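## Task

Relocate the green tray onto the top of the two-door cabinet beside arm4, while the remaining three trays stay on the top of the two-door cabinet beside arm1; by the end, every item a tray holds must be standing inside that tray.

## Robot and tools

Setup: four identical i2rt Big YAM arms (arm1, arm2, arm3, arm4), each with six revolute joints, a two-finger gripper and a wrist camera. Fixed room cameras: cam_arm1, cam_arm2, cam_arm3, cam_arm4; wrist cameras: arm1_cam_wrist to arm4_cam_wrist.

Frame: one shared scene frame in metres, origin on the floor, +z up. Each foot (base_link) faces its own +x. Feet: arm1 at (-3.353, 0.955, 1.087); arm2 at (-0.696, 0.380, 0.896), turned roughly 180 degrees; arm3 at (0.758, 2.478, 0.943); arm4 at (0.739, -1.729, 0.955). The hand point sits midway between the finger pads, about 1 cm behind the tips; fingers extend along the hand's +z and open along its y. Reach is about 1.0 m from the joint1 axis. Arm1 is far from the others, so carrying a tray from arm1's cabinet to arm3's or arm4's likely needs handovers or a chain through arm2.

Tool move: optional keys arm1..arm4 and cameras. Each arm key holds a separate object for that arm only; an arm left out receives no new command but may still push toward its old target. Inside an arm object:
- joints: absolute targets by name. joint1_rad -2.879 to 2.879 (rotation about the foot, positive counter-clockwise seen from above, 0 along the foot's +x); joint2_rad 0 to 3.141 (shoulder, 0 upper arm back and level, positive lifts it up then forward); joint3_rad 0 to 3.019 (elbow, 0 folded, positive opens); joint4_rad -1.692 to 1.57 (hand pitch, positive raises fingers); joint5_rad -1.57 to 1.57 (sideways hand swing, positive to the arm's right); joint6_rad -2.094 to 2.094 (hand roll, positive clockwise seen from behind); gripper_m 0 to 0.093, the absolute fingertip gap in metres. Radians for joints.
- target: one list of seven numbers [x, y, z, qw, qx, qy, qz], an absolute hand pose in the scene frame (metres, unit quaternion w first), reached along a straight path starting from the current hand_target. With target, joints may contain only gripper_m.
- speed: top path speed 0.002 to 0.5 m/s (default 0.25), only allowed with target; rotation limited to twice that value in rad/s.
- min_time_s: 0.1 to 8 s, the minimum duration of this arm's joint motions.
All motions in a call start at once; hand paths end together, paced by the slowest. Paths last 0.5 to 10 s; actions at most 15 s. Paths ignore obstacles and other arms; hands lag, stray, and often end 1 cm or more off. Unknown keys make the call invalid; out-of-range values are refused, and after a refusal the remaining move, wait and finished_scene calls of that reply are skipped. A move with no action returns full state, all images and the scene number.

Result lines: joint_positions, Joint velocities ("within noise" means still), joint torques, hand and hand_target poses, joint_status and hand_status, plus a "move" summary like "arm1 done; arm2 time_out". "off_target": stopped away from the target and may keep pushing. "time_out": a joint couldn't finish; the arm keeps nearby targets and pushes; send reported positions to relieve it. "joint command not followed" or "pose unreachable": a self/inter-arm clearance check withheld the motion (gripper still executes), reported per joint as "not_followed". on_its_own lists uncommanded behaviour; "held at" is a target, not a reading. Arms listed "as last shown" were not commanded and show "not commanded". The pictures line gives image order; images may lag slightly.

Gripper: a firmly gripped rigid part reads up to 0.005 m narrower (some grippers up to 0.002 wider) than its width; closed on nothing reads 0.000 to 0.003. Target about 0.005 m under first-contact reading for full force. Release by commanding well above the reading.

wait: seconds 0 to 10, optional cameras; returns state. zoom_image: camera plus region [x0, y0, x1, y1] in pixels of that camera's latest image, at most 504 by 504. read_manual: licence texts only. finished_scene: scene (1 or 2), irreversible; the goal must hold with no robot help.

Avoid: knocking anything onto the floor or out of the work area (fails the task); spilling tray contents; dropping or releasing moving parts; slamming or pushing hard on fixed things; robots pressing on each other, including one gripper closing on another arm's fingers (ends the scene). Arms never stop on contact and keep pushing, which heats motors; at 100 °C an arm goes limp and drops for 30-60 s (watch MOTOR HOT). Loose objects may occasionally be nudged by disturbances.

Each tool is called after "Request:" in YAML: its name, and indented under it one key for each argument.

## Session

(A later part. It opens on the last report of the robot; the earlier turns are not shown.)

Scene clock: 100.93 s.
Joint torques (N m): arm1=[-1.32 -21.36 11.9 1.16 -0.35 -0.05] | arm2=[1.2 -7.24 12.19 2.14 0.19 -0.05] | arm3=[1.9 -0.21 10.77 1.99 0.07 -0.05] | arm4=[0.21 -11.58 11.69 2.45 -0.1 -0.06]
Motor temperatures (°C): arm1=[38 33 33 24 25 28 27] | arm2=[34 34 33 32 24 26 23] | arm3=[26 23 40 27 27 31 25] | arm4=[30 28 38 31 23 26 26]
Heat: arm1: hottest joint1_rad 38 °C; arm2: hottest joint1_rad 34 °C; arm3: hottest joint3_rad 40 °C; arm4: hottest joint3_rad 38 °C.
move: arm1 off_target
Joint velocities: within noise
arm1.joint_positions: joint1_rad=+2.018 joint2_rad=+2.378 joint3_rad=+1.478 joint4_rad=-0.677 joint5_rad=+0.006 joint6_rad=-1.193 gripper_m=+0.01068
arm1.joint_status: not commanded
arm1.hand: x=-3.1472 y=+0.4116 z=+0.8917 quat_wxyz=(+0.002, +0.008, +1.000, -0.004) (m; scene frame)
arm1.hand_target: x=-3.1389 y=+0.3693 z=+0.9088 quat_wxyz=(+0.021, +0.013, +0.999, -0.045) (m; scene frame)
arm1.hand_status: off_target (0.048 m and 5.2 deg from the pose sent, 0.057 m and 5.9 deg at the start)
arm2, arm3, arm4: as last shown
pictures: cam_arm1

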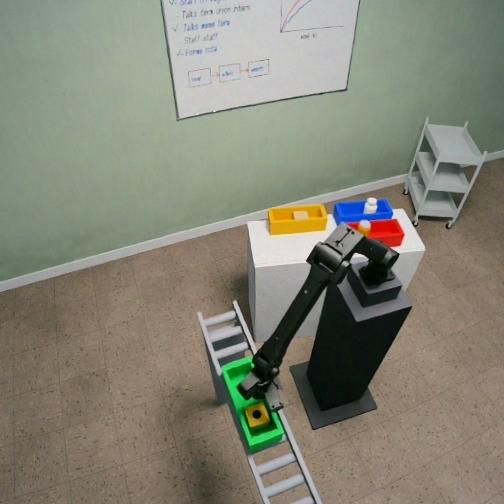

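Request:
move:
  arm1: {"target": [-3.1376, 0.381, 0.914, 0.021, 0.013, 0.9987, -0.045], "speed": 0.06}
  cameras: ["cam_arm1"]

Request:
zoom_image:
  camera: "cam_arm1"
  region: [190, 340, 320, 470]

Scene clock: 102.43 s.
Joint torques (N m): arm1=[-0.91 -24.18 7.99 1.63 -0.35 0.05] | arm2=[1.14 -7.36 12.18 2.11 0.19 -0.05] | arm3=[1.67 -0.09 10.77 2.09 0.07 -0.06] | arm4=[0.21 -11.4 11.64 2.47 -0.09 -0.05]
Motor temperatures (°C): arm1=[38 33 33 24 25 28 27] | arm2=[34 34 33 32 24 26 23] | arm3=[26 23 40 27 27 31 25] | arm4=[30 28 38 31 23 26 26]
Heat: arm1: hottest joint1_rad 38 °C; arm2: hottest joint1_rad 34 °C; arm3: hottest joint3_rad 40 °C; arm4: hottest joint3_rad 38 °C.
move: arm1 off_target
Joint velocities: within noise
arm1.joint_positions: joint1_rad=+2.018 joint2_rad=+2.378 joint3_rad=+1.479 joint4_rad=-0.677 joint5_rad=+0.006 joint6_rad=-1.194 gripper_m=+0.01068
arm1.joint_status: not commanded
arm1.hand: x=-3.1470 y=+0.4112 z=+0.8918 quat_wxyz=(+0.002, +0.008, +1.000, -0.005) (m; scene frame)
arm1.hand_target: x=-3.1382 y=+0.3820 z=+0.9153 quat_wxyz=(+0.021, +0.013, +0.999, -0.045) (m; scene frame)
arm1.hand_status: off_target (0.039 m and 5.2 deg from the pose sent, 0.039 m and 5.2 deg at the start)
arm2.joint_positions: joint1_rad=+0.604 joint2_rad=+1.121 joint3_rad=+0.994 joint4_rad=-0.840 joint5_rad=+0.009 joint6_rad=+0.007 gripper_m=+0.09396
arm2.joint_status: not commanded
arm2.hand: x=-1.0489 y=+0.1260 z=+1.1498 quat_wxyz=(-0.093, -0.907, -0.291, +0.289) (m; scene frame)
arm2.hand_target: x=-1.0499 y=+0.1201 z=+1.1500 quat_wxyz=(-0.095, -0.905, -0.294, +0.294) (m; scene frame)
arm2.hand_status: not commanded
arm3.joint_positions: joint1_rad=-0.331 joint2_rad=+0.647 joint3_rad=+1.368 joint4_rad=-1.341 joint5_rad=+0.187 joint6_rad=+0.489 gripper_m=+0.09396
arm3.joint_status: not commanded
arm3.hand: x=+1.0113 y=+2.4730 z=+1.4646 quat_wxyz=(-0.457, -0.206, -0.864, -0.057) (m; scene frame)
arm3.hand_target: x=+1.0095 y=+2.4728 z=+1.4774 quat_wxyz=(-0.469, -0.206, -0.857, -0.062) (m; scene frame)
arm3.hand_status: not commanded
arm4.joint_positions: joint1_rad=+1.223 joint2_rad=+1.263 joint3_rad=+1.065 joint4_rad=-0.784 joint5_rad=-0.015 joint6_rad=+0.010 gripper_m=+0.09397
arm4.joint_status: not commanded
arm4.hand: x=+1.1160 y=-1.4287 z=+1.1891 quat_wxyz=(-0.277, +0.310, -0.904, -0.098) (m; scene frame)
arm4.hand_target: x=+1.1197 y=-1.4202 z=+1.2000 quat_wxyz=(-0.291, +0.317, -0.897, -0.103) (m; scene frame)
arm4.hand_status: not commanded
pictures: cam_arm1

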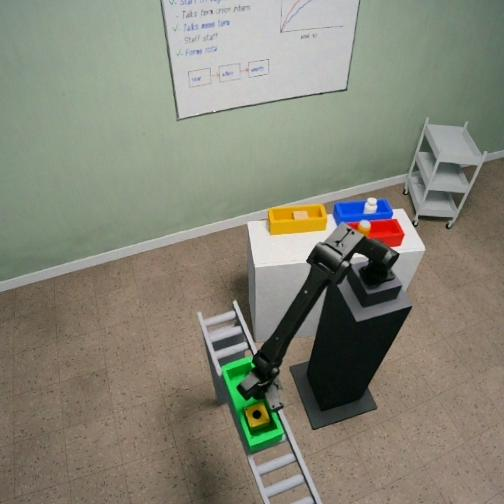

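Scaled by 3.877 from the camera's 504x504 image, which has a finer 720x720 frame.

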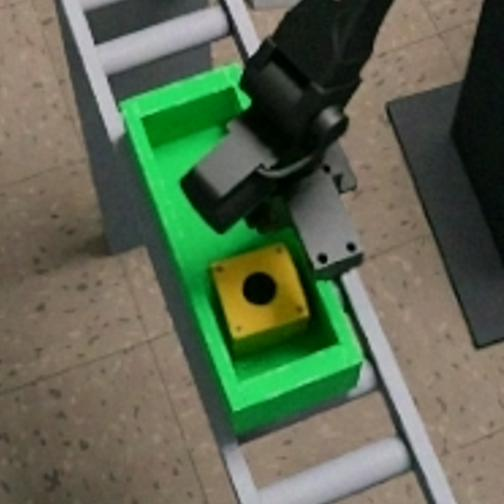

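Request:
move:
  arm1: {"target": [-3.1376, 0.377, 0.947, 0.021, 0.013, 0.9987, -0.045], "speed": 0.08}

Request:
move:
  arm1: {"target": [-3.1376, 0.373, 0.915, 0.021, 0.013, 0.9987, -0.045], "speed": 0.06}
  cameras: ["cam_arm1"]

Request:
zoom_image:
  camera: "cam_arm1"
  region: [190, 340, 320, 470]

Scene clock: 104.23 s.
Joint torques (N m): arm1=[-1.2 -26.99 8.35 0.44 -0.24 0.03] | arm2=[1.08 -7.3 12.19 2.07 0.18 -0.04] | arm3=[2.02 -0.21 10.76 2.04 0.1 -0.06] | arm4=[0.21 -11.46 11.64 2.5 -0.1 -0.07]
Motor temperatures (°C): arm1=[38 33 33 24 25 28 27] | arm2=[34 34 33 32 24 26 23] | arm3=[26 23 40 27 27 31 25] | arm4=[30 28 38 31 23 26 26]
Heat: arm1: hottest joint1_rad 38 °C; arm2: hottest joint1_rad 34 °C; arm3: hottest joint3_rad 40 °C; arm4: hottest joint3_rad 38 °C.
move: arm1 off_target
Joint velocities: within noise
arm1.joint_positions: joint1_rad=+2.018 joint2_rad=+2.356 joint3_rad=+1.479 joint4_rad=-0.700 joint5_rad=+0.002 joint6_rad=-1.194 gripper_m=+0.01068
arm1.joint_status: not commanded
arm1.hand: x=-3.1460 y=+0.4104 z=+0.9040 quat_wxyz=(+0.004, +0.008, +1.000, -0.003) (m; scene frame)
arm1.hand_target: x=-3.1383 y=+0.3785 z=+0.9470 quat_wxyz=(+0.021, +0.013, +0.999, -0.045) (m; scene frame)
arm1.hand_status: off_target (0.055 m and 5.3 deg from the pose sent, 0.066 m and 5.2 deg at the start)
arm2, arm3, arm4: as last shown
pictures: none

Scene clock: 105.47 s.
Joint torques (N m): arm1=[-1.2 -22.65 10.14 1.39 -0.22 -0.01] | arm2=[1.26 -7.24 12.16 2.11 0.19 -0.04] | arm3=[1.85 -0.38 10.66 2.03 0.09 -0.07] | arm4=[0.32 -11.52 11.66 2.45 -0.09 -0.06]
Motor temperatures (°C): arm1=[38 33 33 24 25 28 27] | arm2=[34 34 33 32 24 26 23] | arm3=[26 23 40 27 27 31 25] | arm4=[30 28 38 31 23 26 26]
Heat: arm1: hottest joint1_rad 38 °C; arm2: hottest joint1_rad 34 °C; arm3: hottest joint3_rad 40 °C; arm4: hottest joint3_rad 38 °C.
move: arm1 off_target
Joint velocities: within noise
arm1.joint_positions: joint1_rad=+2.018 joint2_rad=+2.367 joint3_rad=+1.479 joint4_rad=-0.688 joint5_rad=+0.002 joint6_rad=-1.194 gripper_m=+0.01068
arm1.joint_status: not commanded
arm1.hand: x=-3.1461 y=+0.4108 z=+0.8980 quat_wxyz=(+0.004, +0.008, +1.000, -0.004) (m; scene frame)
arm1.hand_target: x=-3.1385 y=+0.3746 z=+0.9171 quat_wxyz=(+0.021, +0.013, +0.999, -0.045) (m; scene frame)
arm1.hand_status: off_target (0.042 m and 5.2 deg from the pose sent, 0.040 m and 5.3 deg at the start)
arm2, arm3, arm4: as last shown
pictures: cam_arm1

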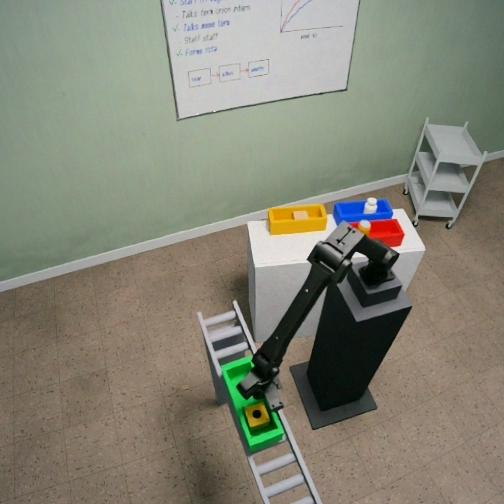

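Scaled by 3.877 from the camera's 504x504 image, which has a finer 720x720 frame.

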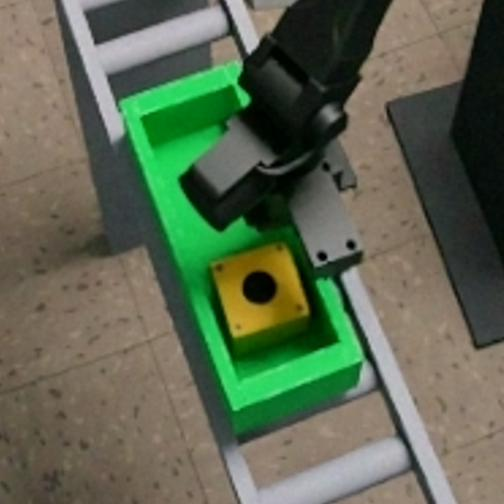

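Request:
move:
  arm1: {"target": [-3.1376, 0.398, 0.922, 0.021, 0.013, 0.9987, -0.045], "speed": 0.08}
  cameras: ["cam_arm1"]

Request:
zoom_image:
  camera: "cam_arm1"
  region: [190, 340, 320, 470]

Scene clock: 107.17 s.
Joint torques (N m): arm1=[-0.15 -25.99 5.87 1.25 -0.3 0.06] | arm2=[1.14 -7.24 12.16 2.11 0.19 -0.05] | arm3=[1.96 -0.26 10.76 2 0.09 -0.05] | arm4=[0.03 -11.52 11.67 2.45 -0.1 -0.07]
Motor temperatures (°C): arm1=[38 33 33 24 25 28 27] | arm2=[34 34 33 32 24 26 23] | arm3=[26 23 41 27 27 31 25] | arm4=[30 28 38 31 23 26 26]
Heat: arm1: hottest joint1_rad 38 °C; arm2: hottest joint1_rad 34 °C; arm3: hottest joint3_rad 41 °C; arm4: hottest joint3_rad 38 °C.
move: arm1 off_target
Joint velocities: within noise
arm1.joint_positions: joint1_rad=+2.018 joint2_rad=+2.360 joint3_rad=+1.438 joint4_rad=-0.646 joint5_rad=+0.006 joint6_rad=-1.189 gripper_m=+0.01068
arm1.joint_status: not commanded
arm1.hand: x=-3.1501 y=+0.4196 z=+0.8918 quat_wxyz=(+0.004, +0.010, +1.000, -0.008) (m; scene frame)
arm1.hand_target: x=-3.1379 y=+0.3988 z=+0.9220 quat_wxyz=(+0.021, +0.013, +0.999, -0.044) (m; scene frame)
arm1.hand_status: off_target (0.039 m and 4.7 deg from the pose sent, 0.029 m and 5.2 deg at the start)
arm2, arm3, arm4: as last shown
pictures: cam_arm1

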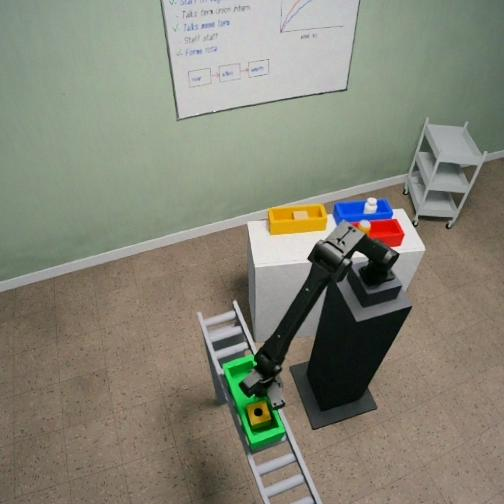

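Scaled by 3.877 from the camera's 504x504 image, which has a finer 720x720 frame.

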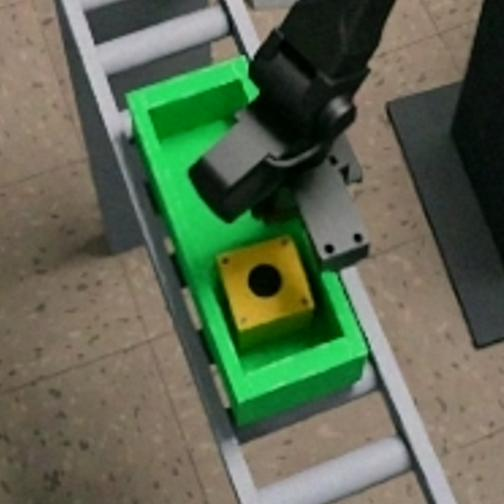

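Request:
move:
  arm1: {"target": [-3.1376, 0.396, 0.900, 0.021, 0.013, 0.9987, -0.045], "speed": 0.05}
  cameras: ["cam_arm1"]

Request:
zoom_image:
  camera: "cam_arm1"
  region: [190, 340, 320, 470]

Scene clock: 108.80 s.
Joint torques (N m): arm1=[-0.21 -21.66 7.42 1.69 -0.32 0.06] | arm2=[1.08 -7.24 12.14 2.06 0.2 -0.04] | arm3=[1.79 -0.26 10.8 1.99 0.09 -0.05] | arm4=[0.15 -11.52 11.64 2.45 -0.09 -0.06]
Motor temperatures (°C): arm1=[38 33 33 24 25 28 27] | arm2=[34 34 33 32 24 26 23] | arm3=[26 23 41 27 27 31 25] | arm4=[30 28 38 30 23 26 26]
Heat: arm1: hottest joint1_rad 38 °C; arm2: hottest joint1_rad 34 °C; arm3: hottest joint3_rad 41 °C; arm4: hottest joint3_rad 38 °C.
move: arm1 off_target
Joint velocities: within noise
arm1.joint_positions: joint1_rad=+2.018 joint2_rad=+2.360 joint3_rad=+1.438 joint4_rad=-0.627 joint5_rad=+0.006 joint6_rad=-1.187 gripper_m=+0.01068
arm1.joint_status: not commanded
arm1.hand: x=-3.1484 y=+0.4152 z=+0.8919 quat_wxyz=(+0.007, +0.011, +1.000, -0.017) (m; scene frame)
arm1.hand_target: x=-3.1378 y=+0.3965 z=+0.9008 quat_wxyz=(+0.021, +0.013, +0.999, -0.045) (m; scene frame)
arm1.hand_status: off_target (0.024 m and 3.6 deg from the pose sent, 0.028 m and 4.7 deg at the start)
arm2, arm3, arm4: as last shown
pictures: cam_arm1

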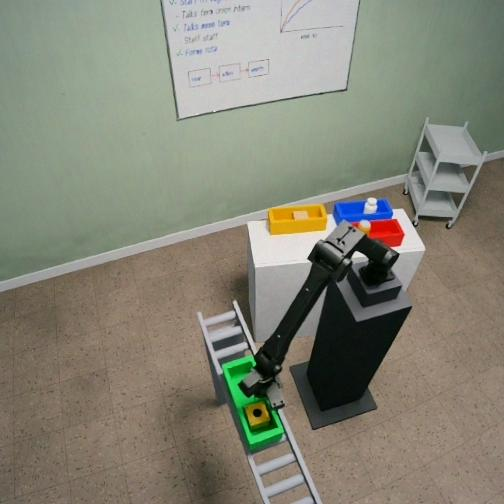

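Scaled by 3.877 from the camera's 504x504 image, which has a finer 720x720 frame.

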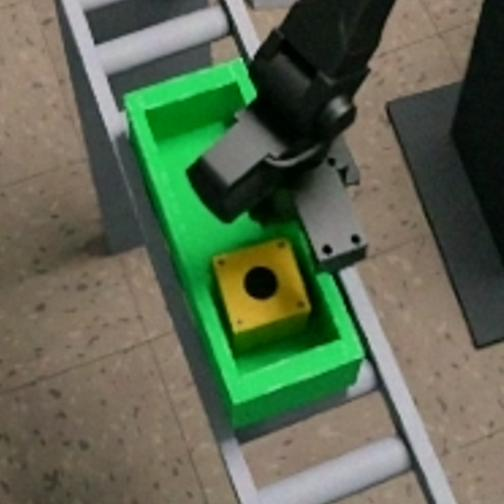

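Request:
move:
  arm1: {"target": [-3.1376, 0.396, 0.882, 0.018, 0.013, 0.9993, -0.030], "speed": 0.05}
  cameras: ["cam_arm1"]

Request:
zoom_image:
  camera: "cam_arm1"
  region: [190, 340, 320, 470]

Scene clock: 110.20 s.
Joint torques (N m): arm1=[-0.32 -19.08 10.04 1.03 -0.45 0.02] | arm2=[1.2 -7.18 12.19 2.07 0.19 -0.06] | arm3=[1.9 -0.32 10.78 2.04 0.08 -0.07] | arm4=[0.26 -11.63 11.67 2.5 -0.1 -0.06]
Motor temperatures (°C): arm1=[38 33 33 24 25 28 27] | arm2=[34 34 33 32 24 26 23] | arm3=[26 23 41 27 27 31 25] | arm4=[30 28 38 30 23 26 26]
Heat: arm1: hottest joint1_rad 38 °C; arm2: hottest joint1_rad 34 °C; arm3: hottest joint3_rad 41 °C; arm4: hottest joint3_rad 38 °C.
move: arm1 off_target
Joint velocities: within noise
arm1.joint_positions: joint1_rad=+2.018 joint2_rad=+2.372 joint3_rad=+1.441 joint4_rad=-0.626 joint5_rad=+0.004 joint6_rad=-1.187 gripper_m=+0.01068
arm1.joint_status: not commanded
arm1.hand: x=-3.1488 y=+0.4171 z=+0.8861 quat_wxyz=(+0.007, +0.011, +1.000, -0.013) (m; scene frame)
arm1.hand_target: x=-3.1380 y=+0.3970 z=+0.8830 quat_wxyz=(+0.018, +0.013, +0.999, -0.030) (m; scene frame)
arm1.hand_status: off_target (0.024 m and 2.4 deg from the pose sent, 0.024 m and 2.0 deg at the start)
arm2, arm3, arm4: as last shown
pictures: cam_arm1

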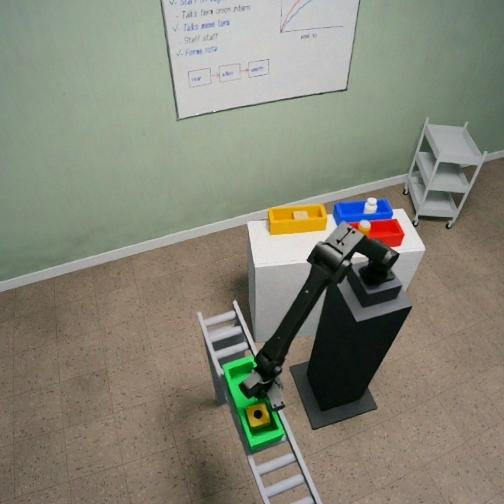

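Scaled by 3.877 from the camera's 504x504 image, which has a finer 720x720 frame.

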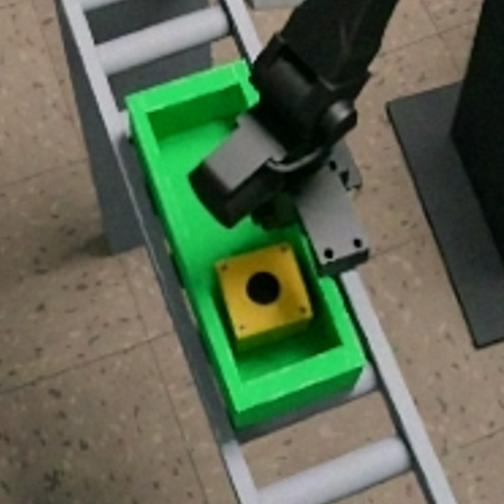

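Request:
move:
  arm1: {"target": [-3.1376, 0.398, 0.866, 0.018, 0.013, 0.9993, -0.025], "speed": 0.05}
  cameras: ["cam_arm1"]

Request:
zoom_image:
  camera: "cam_arm1"
  region: [190, 340, 320, 470]

Scene clock: 111.53 s.
Joint torques (N m): arm1=[-0.26 -17.55 10.09 1.43 -0.26 0.04] | arm2=[1.2 -7.24 12.16 2.1 0.18 -0.05] | arm3=[1.67 -0.67 10.74 2.07 0.09 -0.05] | arm4=[0.09 -11.46 11.64 2.43 -0.09 -0.06]
Motor temperatures (°C): arm1=[38 34 33 24 25 28 27] | arm2=[34 34 33 32 24 26 23] | arm3=[26 23 41 27 27 31 25] | arm4=[30 28 38 30 23 26 26]
Heat: arm1: hottest joint1_rad 38 °C; arm2: hottest joint1_rad 34 °C; arm3: hottest joint3_rad 41 °C; arm4: hottest joint3_rad 38 °C.
move: arm1 off_target
Joint velocities: within noise
arm1.joint_positions: joint1_rad=+2.019 joint2_rad=+2.378 joint3_rad=+1.451 joint4_rad=-0.626 joint5_rad=-0.005 joint6_rad=-1.186 gripper_m=+0.01068
arm1.joint_status: not commanded
arm1.hand: x=-3.1458 y=+0.4145 z=+0.8851 quat_wxyz=(+0.012, +0.011, +1.000, -0.013) (m; scene frame)
arm1.hand_target: x=-3.1382 y=+0.3995 z=+0.8672 quat_wxyz=(+0.018, +0.013, +0.999, -0.025) (m; scene frame)
arm1.hand_status: off_target (0.027 m and 1.6 deg from the pose sent, 0.030 m and 1.9 deg at the start)
arm2, arm3, arm4: as last shown
pictures: cam_arm1

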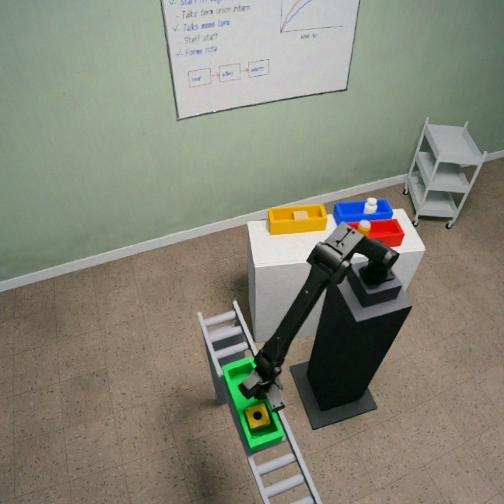

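Scaled by 3.877 from the camera's 504x504 image, which has a finer 720x720 frame.

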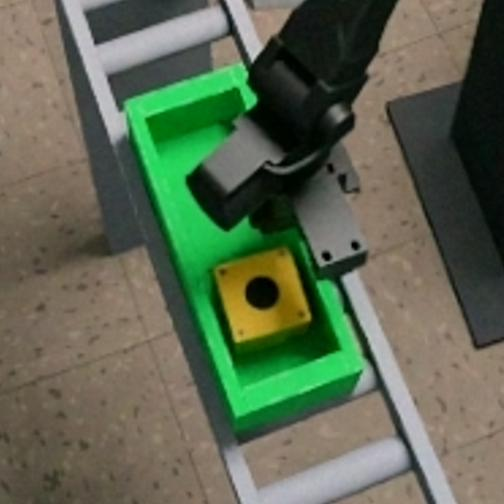

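Request:
zoom_image:
  camera: "cam_arm1"
  region: [215, 360, 295, 460]

Scaled by 5.040 from the camera's 504x504 image, which has a finer 720x720 frame.

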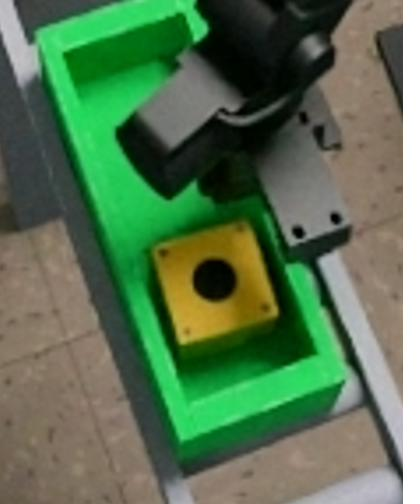

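Request:
move:
  arm1: {"target": [-3.1376, 0.410, 0.882, -0.032, 0.013, 0.9991, -0.018], "speed": 0.05}
  cameras: ["cam_arm1"]

Request:
zoom_image:
  camera: "cam_arm1"
  region: [190, 340, 320, 470]

Scene clock: 115.97 s.
Joint torques (N m): arm1=[0.5 -19.6 9.31 -0.42 0.53 0.09] | arm2=[1.08 -7.18 12.16 2.07 0.18 -0.04] | arm3=[2.02 -0.15 10.69 1.96 0.09 -0.05] | arm4=[0.21 -11.52 11.73 2.45 -0.09 -0.06]
Motor temperatures (°C): arm1=[38 34 34 24 25 28 27] | arm2=[34 34 34 32 24 26 23] | arm3=[26 23 41 27 27 31 25] | arm4=[30 29 38 30 23 26 26]
Heat: arm1: hottest joint1_rad 38 °C; arm2: hottest joint1_rad 34 °C; arm3: hottest joint3_rad 41 °C; arm4: hottest joint3_rad 38 °C.
move: arm1 off_target
Joint velocities: within noise
arm1.joint_positions: joint1_rad=+2.043 joint2_rad=+2.379 joint3_rad=+1.461 joint4_rad=-0.657 joint5_rad=+0.061 joint6_rad=-1.153 gripper_m=+0.01068
arm1.joint_status: not commanded
arm1.hand: x=-3.1447 y=+0.4179 z=+0.8868 quat_wxyz=(-0.023, +0.016, +0.999, -0.015) (m; scene frame)
arm1.hand_target: x=-3.1377 y=+0.4105 z=+0.8821 quat_wxyz=(-0.032, +0.013, +0.999, -0.018) (m; scene frame)
arm1.hand_status: off_target (0.012 m and 1.1 deg from the pose sent, 0.010 m and 5.1 deg at the start)
arm2, arm3, arm4: as last shown
pictures: cam_arm1

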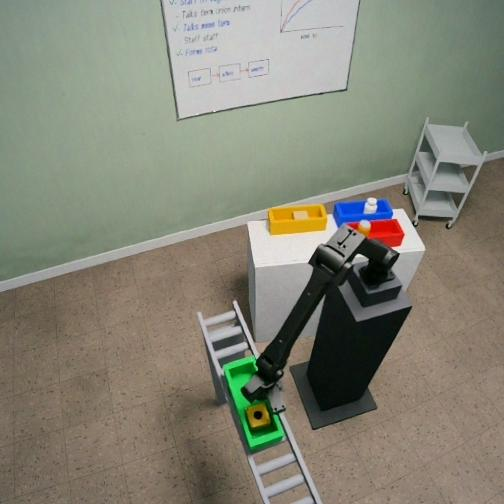

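Scaled by 3.877 from the camera's 504x504 image, which has a finer 720x720 frame.

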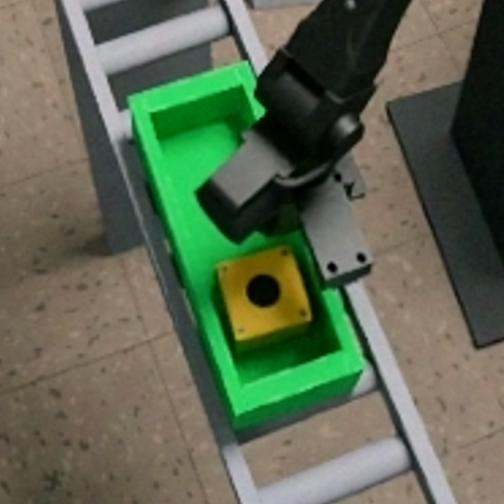

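Request:
move:
  arm1: {"target": [-3.1376, 0.414, 0.860, -0.036, 0.007, 0.9991, -0.015], "speed": 0.05}
  cameras: ["cam_arm1"]

Request:
zoom_image:
  camera: "cam_arm1"
  region: [190, 340, 320, 470]

Scene clock: 117.47 s.
Joint torques (N m): arm1=[0.03 -17.26 8.75 0.69 0.57 -0.02] | arm2=[1.26 -7.18 12.16 2.11 0.18 -0.03] | arm3=[2.08 -0.38 10.81 2.03 0.1 -0.05] | arm4=[0.26 -11.58 11.69 2.47 -0.1 -0.06]
Motor temperatures (°C): arm1=[38 34 34 24 25 28 27] | arm2=[34 34 34 32 24 26 23] | arm3=[26 23 41 27 27 31 25] | arm4=[30 29 38 30 23 26 26]
Heat: arm1: hottest joint1_rad 38 °C; arm2: hottest joint1_rad 34 °C; arm3: hottest joint3_rad 41 °C; arm4: hottest joint3_rad 38 °C.
move: arm1 off_target
Joint velocities: within noise
arm1.joint_positions: joint1_rad=+2.054 joint2_rad=+2.390 joint3_rad=+1.475 joint4_rad=-0.657 joint5_rad=+0.065 joint6_rad=-1.153 gripper_m=+0.01068
arm1.joint_status: not commanded
arm1.hand: x=-3.1378 y=+0.4160 z=+0.8845 quat_wxyz=(-0.024, +0.010, +0.999, -0.018) (m; scene frame)
arm1.hand_target: x=-3.1381 y=+0.4152 z=+0.8608 quat_wxyz=(-0.036, +0.007, +0.999, -0.015) (m; scene frame)
arm1.hand_status: off_target (0.025 m and 1.5 deg from the pose sent, 0.028 m and 1.8 deg at the start)
arm2.joint_positions: joint1_rad=+0.604 joint2_rad=+1.121 joint3_rad=+0.994 joint4_rad=-0.840 joint5_rad=+0.009 joint6_rad=+0.007 gripper_m=+0.09396
arm2.joint_status: not commanded
arm2.hand: x=-1.0489 y=+0.1260 z=+1.1498 quat_wxyz=(-0.093, -0.907, -0.291, +0.289) (m; scene frame)
arm2.hand_target: x=-1.0499 y=+0.1201 z=+1.1500 quat_wxyz=(-0.095, -0.905, -0.294, +0.294) (m; scene frame)
arm2.hand_status: not commanded
arm3.joint_positions: joint1_rad=-0.331 joint2_rad=+0.647 joint3_rad=+1.368 joint4_rad=-1.341 joint5_rad=+0.187 joint6_rad=+0.489 gripper_m=+0.09396
arm3.joint_status: not commanded
arm3.hand: x=+1.0113 y=+2.4730 z=+1.4646 quat_wxyz=(-0.457, -0.206, -0.864, -0.057) (m; scene frame)
arm3.hand_target: x=+1.0095 y=+2.4728 z=+1.4774 quat_wxyz=(-0.469, -0.206, -0.857, -0.062) (m; scene frame)
arm3.hand_status: not commanded
arm4.joint_positions: joint1_rad=+1.223 joint2_rad=+1.263 joint3_rad=+1.065 joint4_rad=-0.784 joint5_rad=-0.015 joint6_rad=+0.010 gripper_m=+0.09397
arm4.joint_status: not commanded
arm4.hand: x=+1.1160 y=-1.4287 z=+1.1891 quat_wxyz=(-0.277, +0.310, -0.904, -0.098) (m; scene frame)
arm4.hand_target: x=+1.1197 y=-1.4202 z=+1.2000 quat_wxyz=(-0.291, +0.317, -0.897, -0.103) (m; scene frame)
arm4.hand_status: not commanded
pictures: cam_arm1

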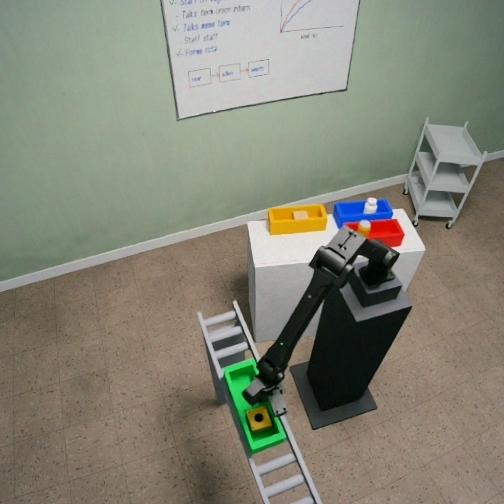

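Scaled by 3.877 from the camera's 504x504 image, which has a finer 720x720 frame.

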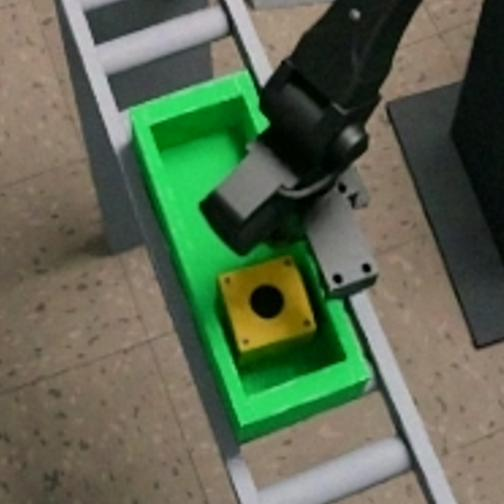

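Request:
move:
  arm1: {"joints": {"gripper_m": 0.022}}
  cameras: ["cam_arm1", "arm1_cam_wrist"]

Request:
zoom_image:
  camera: "cam_arm1"
  region: [190, 340, 320, 470]

Scene clock: 118.70 s.
Joint torques (N m): arm1=[-0.26 -19.49 8.24 0.49 -0.02 -0.01] | arm2=[1.26 -7.24 12.14 2.1 0.19 -0.05] | arm3=[1.61 -0.15 10.8 1.99 0.09 -0.07] | arm4=[0.09 -11.4 11.69 2.45 -0.09 -0.06]
Motor temperatures (°C): arm1=[38 33 34 24 25 28 27] | arm2=[34 34 34 32 24 26 23] | arm3=[26 23 41 27 27 31 25] | arm4=[30 29 38 30 23 26 26]
Heat: arm1: hottest joint1_rad 38 °C; arm2: hottest joint1_rad 34 °C; arm3: hottest joint3_rad 41 °C; arm4: hottest joint3_rad 38 °C.
move: arm1 done
Joint velocities: within noise
arm1.joint_positions: joint1_rad=+2.054 joint2_rad=+2.415 joint3_rad=+1.476 joint4_rad=-0.655 joint5_rad=+0.082 joint6_rad=-1.153 gripper_m=+0.02192
arm1.joint_status: all done
arm1.hand: x=-3.1431 y=+0.4216 z=+0.8712 quat_wxyz=(-0.036, +0.010, +0.999, -0.011) (m; scene frame)
arm1.hand_target: x=-3.1380 y=+0.4153 z=+0.8608 quat_wxyz=(-0.036, +0.007, +0.999, -0.015) (m; scene frame)
arm1.hand_status: not commanded
arm2, arm3, arm4: as last shown
pictures: arm1_cam_wrist, cam_arm1
camera_calibration:
arm1_cam_wrist: T_world_to_cam=[[-0.0239685, -0.999211, 0.0316762, 0.317128], [-0.75015, 0.0389208, 0.660121, -2.94581], [-0.660833, -0.00793982, -0.750491, -1.29427], [0, 0, 0, 1]] pos_world=[-3.05749, 0.421254, 0.96321]

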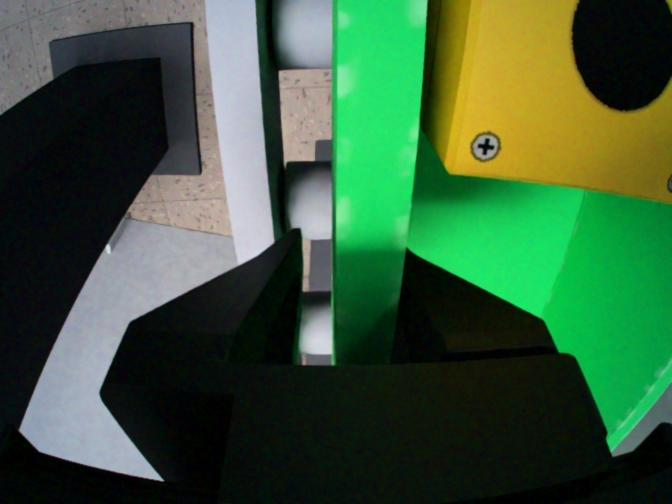

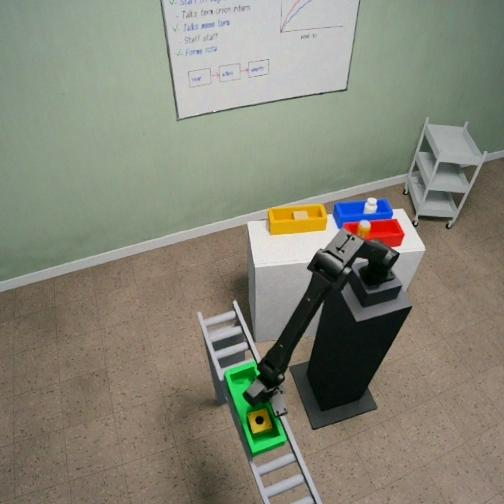

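Scaled by 3.877 from the camera's 504x504 image, which has a finer 720x720 frame.

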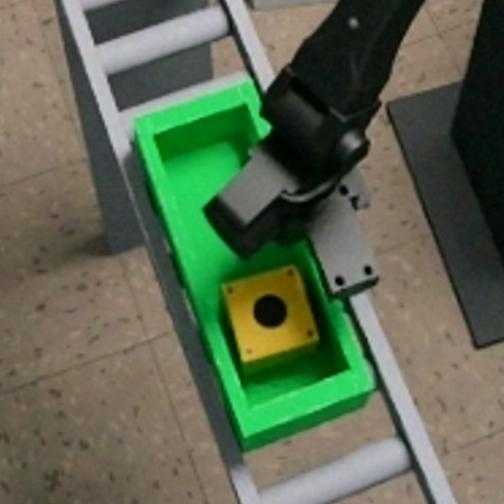

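Request:
wait:
  seconds: 0.3
  cameras: ["cam_arm1", "arm1_cam_wrist"]

Request:
zoom_image:
  camera: "cam_arm1"
  region: [190, 340, 320, 470]

Scene clock: 119.50 s.
Joint torques (N m): arm1=[0.44 -19.49 8.27 0.5 0.39 0.04] | arm2=[1.2 -7.24 12.16 2.09 0.19 -0.04] | arm3=[1.61 -0.62 10.77 2.03 0.07 -0.07] | arm4=[0.21 -11.46 11.69 2.48 -0.09 -0.06]
Motor temperatures (°C): arm1=[38 34 34 24 25 28 27] | arm2=[34 34 34 32 24 26 23] | arm3=[26 23 41 27 27 31 25] | arm4=[30 29 38 30 23 26 26]
Heat: arm1: hottest joint1_rad 38 °C; arm2: hottest joint1_rad 34 °C; arm3: hottest joint3_rad 41 °C; arm4: hottest joint3_rad 38 °C.
Joint velocities: arm1=[-0.005 0.005 -0.002 0.012 -0.344 -0.051 -0.002] | arm2=[within noise] | arm3=[within noise] | arm4=[within noise]
arm1.joint_positions: joint1_rad=+2.054 joint2_rad=+2.415 joint3_rad=+1.476 joint4_rad=-0.655 joint5_rad=+0.080 joint6_rad=-1.154 gripper_m=+0.02193
arm1.joint_status: all done
arm1.hand: x=-3.1428 y=+0.4218 z=+0.8711 quat_wxyz=(-0.036, +0.010, +0.999, -0.011) (m; scene frame)
arm1.hand_target: x=-3.1380 y=+0.4153 z=+0.8608 quat_wxyz=(-0.036, +0.007, +0.999, -0.015) (m; scene frame)
arm1.hand_status: not commanded
arm2.joint_positions: joint1_rad=+0.604 joint2_rad=+1.121 joint3_rad=+0.994 joint4_rad=-0.840 joint5_rad=+0.009 joint6_rad=+0.007 gripper_m=+0.09396
arm2.joint_status: not commanded
arm2.hand: x=-1.0489 y=+0.1260 z=+1.1498 quat_wxyz=(-0.093, -0.907, -0.291, +0.289) (m; scene frame)
arm2.hand_target: x=-1.0499 y=+0.1201 z=+1.1500 quat_wxyz=(-0.095, -0.905, -0.294, +0.294) (m; scene frame)
arm2.hand_status: not commanded
arm3.joint_positions: joint1_rad=-0.331 joint2_rad=+0.647 joint3_rad=+1.368 joint4_rad=-1.341 joint5_rad=+0.187 joint6_rad=+0.489 gripper_m=+0.09396
arm3.joint_status: not commanded
arm3.hand: x=+1.0113 y=+2.4730 z=+1.4646 quat_wxyz=(-0.457, -0.206, -0.864, -0.057) (m; scene frame)
arm3.hand_target: x=+1.0095 y=+2.4728 z=+1.4774 quat_wxyz=(-0.469, -0.206, -0.857, -0.062) (m; scene frame)
arm3.hand_status: not commanded
arm4.joint_positions: joint1_rad=+1.223 joint2_rad=+1.263 joint3_rad=+1.065 joint4_rad=-0.784 joint5_rad=-0.015 joint6_rad=+0.010 gripper_m=+0.09397
arm4.joint_status: not commanded
arm4.hand: x=+1.1160 y=-1.4287 z=+1.1891 quat_wxyz=(-0.277, +0.310, -0.904, -0.098) (m; scene frame)
arm4.hand_target: x=+1.1197 y=-1.4202 z=+1.2000 quat_wxyz=(-0.291, +0.317, -0.897, -0.103) (m; scene frame)
arm4.hand_status: not commanded
wait: 0.30 s; at rest from the start
pictures: arm1_cam_wrist, cam_arm1
camera_calibration:
arm1_cam_wrist: T_world_to_cam=[[-0.023245, -0.999254, 0.0308525, 0.320253], [-0.751298, 0.0378202, 0.658879, -2.94765], [-0.659554, -0.00786378, -0.751616, -1.28916], [0, 0, 0, 1]] pos_world=[-3.05739, 0.421357, 0.963314]

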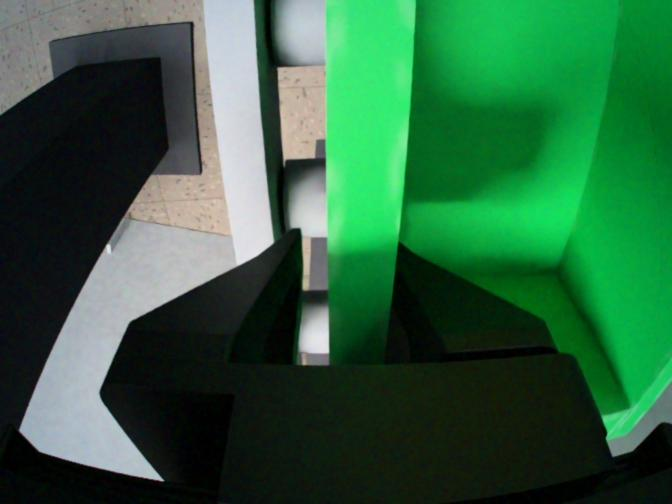

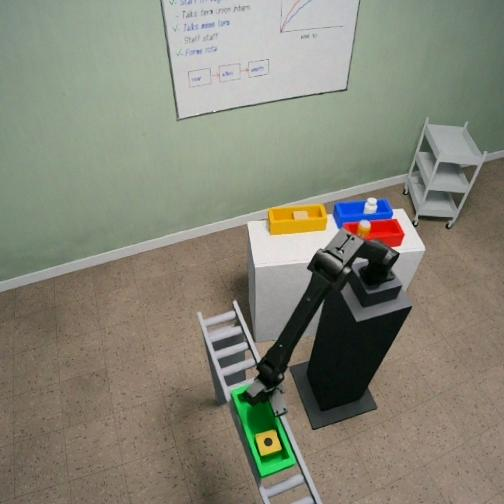

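Scaled by 3.877 from the camera's 504x504 image, which has a finer 720x720 frame.

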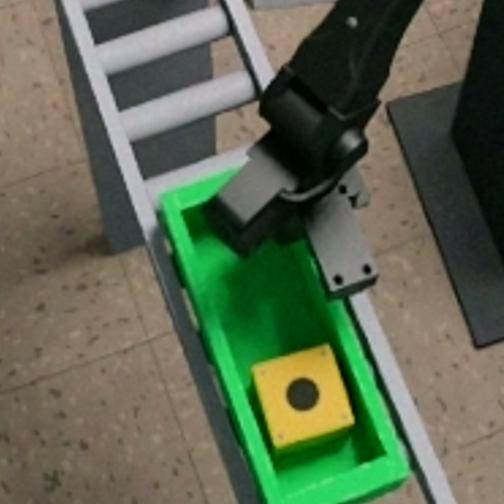

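Request:
move:
  arm1: {"target": [-3.138, 0.4153, 0.96, -0.036, 0.007, 0.9991, -0.015], "speed": 0.15, "joints": {"gripper_m": 0.03}}
  cameras: ["cam_arm1", "arm1_cam_wrist", "cam_arm2"]

Scene clock: 123.17 s.
Joint torques (N m): arm1=[-0.5 -21.07 6.19 -0.21 -0.01 0] | arm2=[1.2 -7.18 12.15 2.07 0.19 -0.05] | arm3=[1.67 -0.38 10.78 2.07 0.06 -0.07] | arm4=[0.26 -11.4 11.67 2.45 -0.09 -0.06]
Motor temperatures (°C): arm1=[38 34 34 24 25 28 27] | arm2=[34 34 34 32 24 26 23] | arm3=[26 23 41 27 27 31 25] | arm4=[30 29 38 30 23 26 26]
Heat: arm1: hottest joint1_rad 38 °C; arm2: hottest joint1_rad 34 °C; arm3: hottest joint3_rad 41 °C; arm4: hottest joint3_rad 38 °C.
move: arm1 off_target
Joint velocities: within noise
arm1.joint_positions: joint1_rad=+2.058 joint2_rad=+2.244 joint3_rad=+1.478 joint4_rad=-0.788 joint5_rad=+0.082 joint6_rad=-1.154 gripper_m=+0.02990
arm1.joint_status: all done
arm1.hand: x=-3.1340 y=+0.4049 z=+0.9673 quat_wxyz=(-0.028, +0.008, +0.999, -0.029) (m; scene frame)
arm1.hand_target: x=-3.1380 y=+0.4153 z=+0.9600 quat_wxyz=(-0.036, +0.007, +0.999, -0.015) (m; scene frame)
arm1.hand_status: off_target (0.013 m and 1.9 deg from the pose sent, 0.089 m and 0.5 deg at the start)
arm2, arm3, arm4: as last shown
pictures: arm1_cam_wrist, cam_arm1, cam_arm2
camera_calibration:
arm1_cam_wrist: T_world_to_cam=[[-0.0199853, -0.997553, 0.066992, 0.275212], [-0.760409, 0.0586702, 0.646789, -3.02906], [-0.649137, -0.0380151, -0.759721, -1.15851], [0, 0, 0, 1]] pos_world=[-3.04986, 0.408213, 1.06058]

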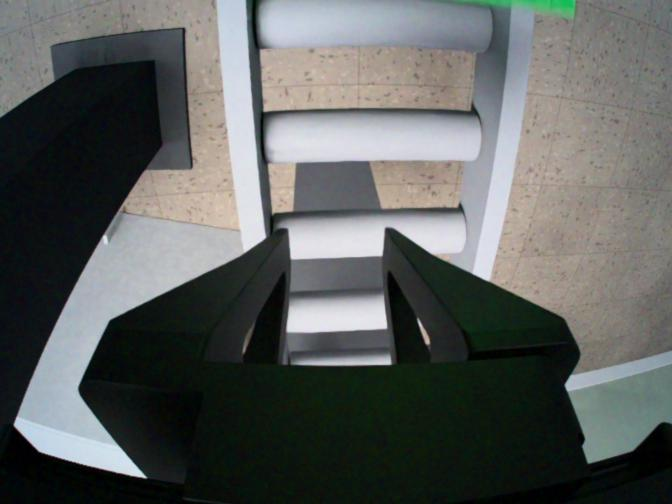

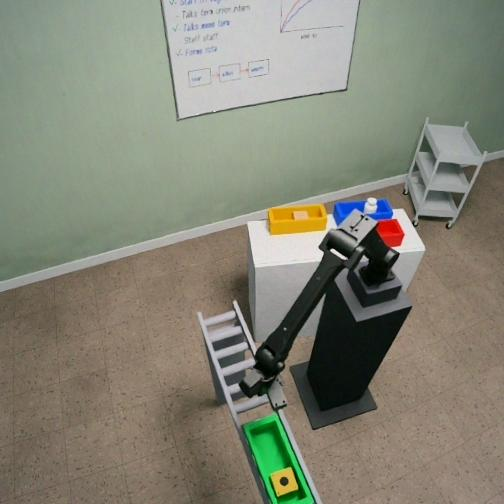

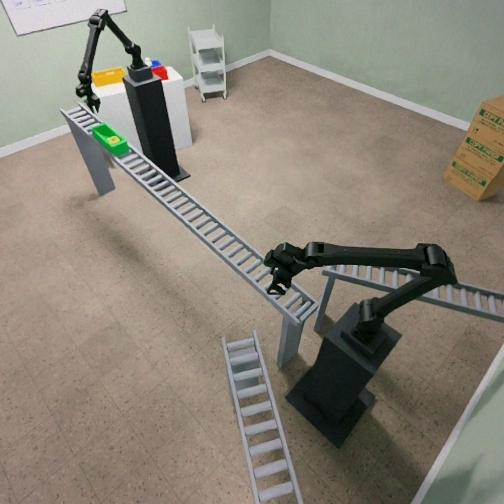

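Request:
move:
  arm2: {"target": [-1.17, 0.444, 0.95, 0, 1.0, 0.0, 0], "speed": 0.25, "joints": {"gripper_m": 0.06}}
  cameras: ["cam_arm2", "arm2_cam_wrist"]

Scene clock: 127.40 s.
Joint torques (N m): arm1=[-0.32 -20.89 6.19 -0.17 -0.03 0.03] | arm2=[0.38 -14.62 12.89 -0.01 0.17 -0.13] | arm3=[1.55 -0.26 10.74 1.96 0.08 -0.05] | arm4=[0.15 -11.4 11.67 2.44 -0.09 -0.06]
Motor temperatures (°C): arm1=[38 33 34 24 25 28 27] | arm2=[34 34 34 32 24 26 23] | arm3=[26 23 41 27 27 31 25] | arm4=[30 29 38 30 23 26 26]
Heat: arm1: hottest joint1_rad 38 °C; arm2: hottest joint1_rad 34 °C; arm3: hottest joint3_rad 41 °C; arm4: hottest joint3_rad 38 °C.
move: arm2 off_target
Joint velocities: within noise
arm1, arm3, arm4: as last shown
arm2.joint_positions: joint1_rad=-0.152 joint2_rad=+1.720 joint3_rad=+1.161 joint4_rad=-1.034 joint5_rad=+0.010 joint6_rad=-0.122 gripper_m=+0.06008
arm2.joint_status: all done
arm2.hand: x=-1.1554 y=+0.4405 z=+0.9433 quat_wxyz=(-0.002, -1.000, +0.001, -0.007) (m; scene frame)
arm2.hand_target: x=-1.1695 y=+0.4440 z=+0.9502 quat_wxyz=(+0.000, -1.000, +0.000, +0.000) (m; scene frame)
arm2.hand_status: off_target (0.016 m and 0.9 deg from the pose sent, 0.395 m and 49.8 deg at the start)
pictures: arm2_cam_wrist, cam_arm2
camera_calibration:
arm2_cam_wrist: T_world_to_cam=[[-0.00511276, 0.999986, 0.00148993, -0.449279], [0.804039, 0.00322504, 0.594568, 0.370594], [0.594555, 0.00423785, -0.804044, 1.56634], [0, 0, 0, 1]] pos_world=[-1.23154, 0.44144, 1.03973]

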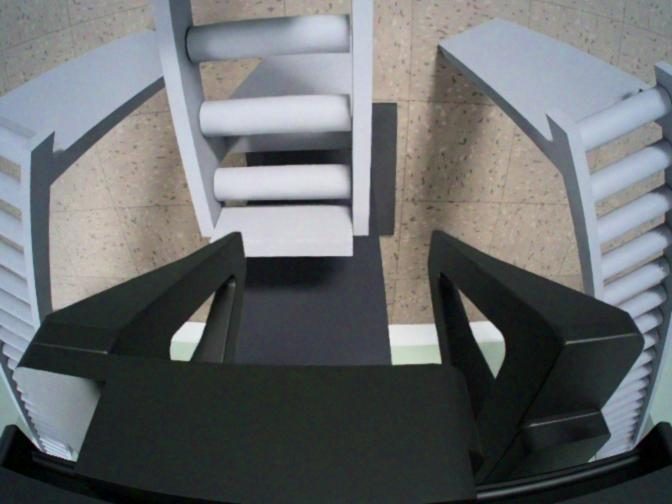

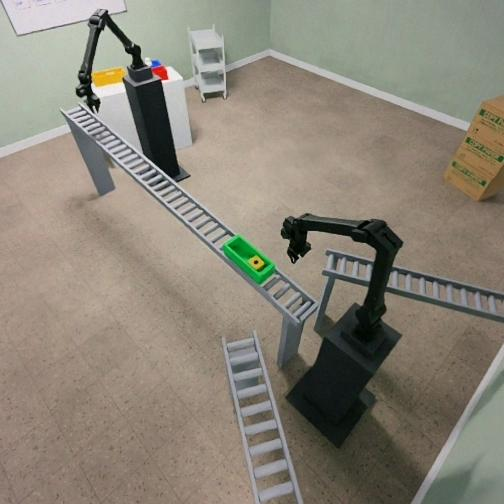

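Request:
wait:
  seconds: 1.0
  cameras: ["cam_arm2", "arm2_cam_wrist"]

Scene clock: 129.23 s.
Joint torques (N m): arm1=[-0.32 -20.84 6.15 -0.06 0 0.01] | arm2=[0.44 -14.74 12.81 0.02 0.18 -0.11] | arm3=[2.02 -0.56 10.69 1.99 0.08 -0.07] | arm4=[0.26 -11.46 11.67 2.47 -0.1 -0.05]
Motor temperatures (°C): arm1=[38 33 34 24 25 28 27] | arm2=[34 34 34 32 24 26 23] | arm3=[26 23 41 27 27 31 25] | arm4=[30 29 38 30 23 26 26]
Heat: arm1: hottest joint1_rad 38 °C; arm2: hottest joint1_rad 34 °C; arm3: hottest joint3_rad 41 °C; arm4: hottest joint3_rad 38 °C.
Joint velocities: within noise
arm1.joint_positions: joint1_rad=+2.058 joint2_rad=+2.244 joint3_rad=+1.478 joint4_rad=-0.788 joint5_rad=+0.082 joint6_rad=-1.154 gripper_m=+0.02990
arm1.joint_status: not commanded
arm1.hand: x=-3.1340 y=+0.4049 z=+0.9673 quat_wxyz=(-0.028, +0.008, +0.999, -0.029) (m; scene frame)
arm1.hand_target: x=-3.1380 y=+0.4153 z=+0.9600 quat_wxyz=(-0.036, +0.007, +0.999, -0.015) (m; scene frame)
arm1.hand_status: not commanded
arm2.joint_positions: joint1_rad=-0.152 joint2_rad=+1.720 joint3_rad=+1.161 joint4_rad=-1.034 joint5_rad=+0.010 joint6_rad=-0.122 gripper_m=+0.06008
arm2.joint_status: all done
arm2.hand: x=-1.1554 y=+0.4405 z=+0.9433 quat_wxyz=(-0.002, -1.000, +0.001, -0.007) (m; scene frame)
arm2.hand_target: x=-1.1695 y=+0.4440 z=+0.9502 quat_wxyz=(+0.000, -1.000, +0.000, +0.000) (m; scene frame)
arm2.hand_status: off_target (0.016 m and 0.9 deg from the pose sent, 0.395 m and 49.8 deg at the start)
arm3.joint_positions: joint1_rad=-0.331 joint2_rad=+0.647 joint3_rad=+1.368 joint4_rad=-1.341 joint5_rad=+0.187 joint6_rad=+0.489 gripper_m=+0.09396
arm3.joint_status: not commanded
arm3.hand: x=+1.0113 y=+2.4730 z=+1.4646 quat_wxyz=(-0.457, -0.206, -0.864, -0.057) (m; scene frame)
arm3.hand_target: x=+1.0095 y=+2.4728 z=+1.4774 quat_wxyz=(-0.469, -0.206, -0.857, -0.062) (m; scene frame)
arm3.hand_status: not commanded
arm4.joint_positions: joint1_rad=+1.223 joint2_rad=+1.263 joint3_rad=+1.065 joint4_rad=-0.784 joint5_rad=-0.015 joint6_rad=+0.010 gripper_m=+0.09397
arm4.joint_status: not commanded
arm4.hand: x=+1.1160 y=-1.4287 z=+1.1891 quat_wxyz=(-0.277, +0.310, -0.904, -0.098) (m; scene frame)
arm4.hand_target: x=+1.1197 y=-1.4202 z=+1.2000 quat_wxyz=(-0.291, +0.317, -0.897, -0.103) (m; scene frame)
arm4.hand_status: not commanded
wait: 1.00 s; at rest from the start
pictures: arm2_cam_wrist, cam_arm2
camera_calibration:
arm2_cam_wrist: T_world_to_cam=[[-0.00511276, 0.999986, 0.00148993, -0.449279], [0.804039, 0.00322504, 0.594568, 0.370594], [0.594555, 0.00423785, -0.804044, 1.56634], [0, 0, 0, 1]] pos_world=[-1.23154, 0.44144, 1.03973]

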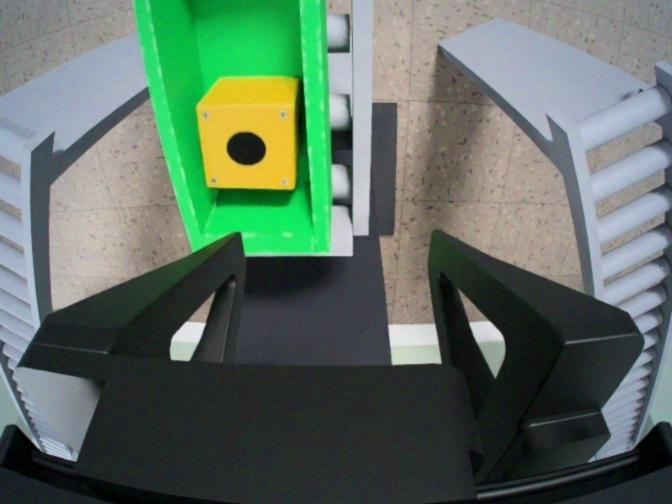

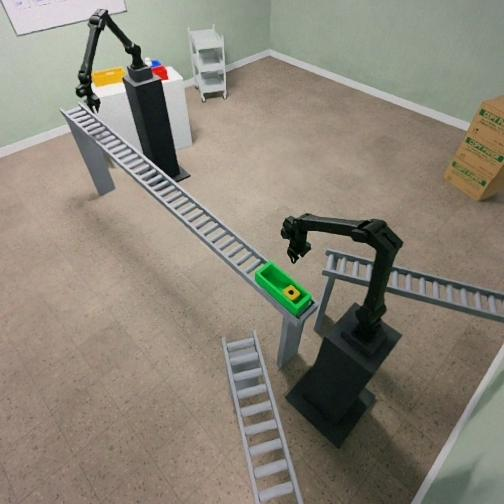

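Request:
zoom_image:
  camera: "arm2_cam_wrist"
  region: [130, 0, 390, 270]

Scaled by 1.867 from the camera's 672x504 image, which has a finer 960x720 frame.

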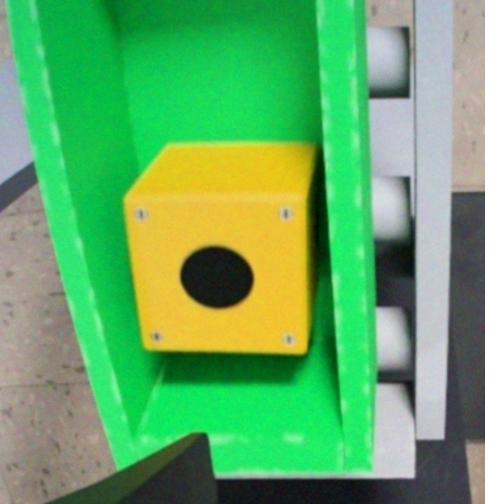

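Request:
move:
  arm2: {"target": [-1.182, 0.430, 0.80, 0, 1.0, 0.0087, 0], "speed": 0.2, "joints": {"gripper_m": 0.04}}
  cameras: ["arm2_cam_wrist"]

Scene clock: 137.83 s.
Joint torques (N m): arm1=[-0.62 -20.78 6.23 -0.21 0 0.01] | arm2=[1.32 -16.56 7.88 0.87 0.15 -0.01] | arm3=[1.85 -0.21 10.7 1.98 0.09 -0.06] | arm4=[0.03 -11.4 11.7 2.47 -0.1 -0.07]
Motor temperatures (°C): arm1=[38 33 33 24 25 28 27] | arm2=[34 34 35 31 24 26 23] | arm3=[26 23 41 27 27 31 25] | arm4=[30 29 38 30 23 26 26]
Heat: arm1: hottest joint1_rad 38 °C; arm2: hottest joint3_rad 35 °C; arm3: hottest joint3_rad 41 °C; arm4: hottest joint3_rad 38 °C.
move: arm2 done
Joint velocities: within noise
arm1, arm3, arm4: as last shown
arm2.joint_positions: joint1_rad=-0.136 joint2_rad=+2.000 joint3_rad=+1.127 joint4_rad=-0.711 joint5_rad=+0.010 joint6_rad=-0.122 gripper_m=+0.04009
arm2.joint_status: all done
arm2.hand: x=-1.1776 y=+0.4337 z=+0.8051 quat_wxyz=(-0.001, -1.000, -0.007, -0.002) (m; scene frame)
arm2.hand_target: x=-1.1819 y=+0.4300 z=+0.8001 quat_wxyz=(+0.000, -1.000, -0.009, +0.000) (m; scene frame)
arm2.hand_status: done (0.008 m and 0.4 deg from the pose sent, 0.146 m and 1.4 deg at the start)
pictures: arm2_cam_wrist
camera_calibration:
arm2_cam_wrist: T_world_to_cam=[[-0.0209941, 0.999775, 0.00288847, -0.462178], [0.809781, 0.0153099, 0.586532, 0.47852], [0.586356, 0.0146527, -0.809921, 1.45896], [0, 0, 0, 1]] pos_world=[-1.25267, 0.43337, 0.902312]

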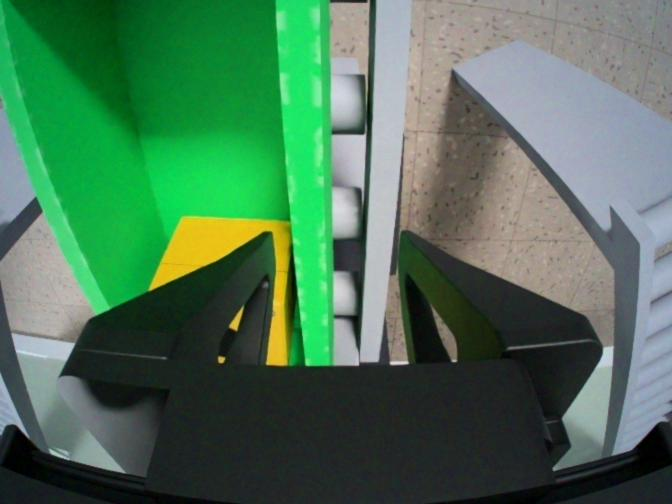

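Request:
zoom_image:
  camera: "arm2_cam_wrist"
  region: [80, 140, 420, 370]

Scaled by 1.482 from the camera's 672x504 image, which has a finer 960x720 frame.

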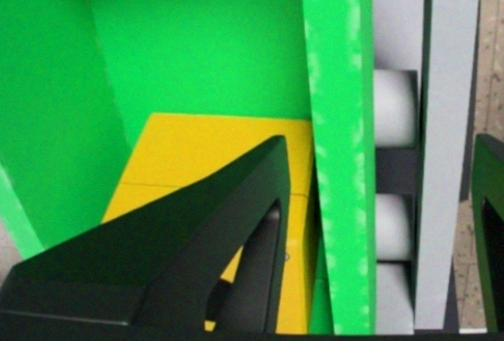

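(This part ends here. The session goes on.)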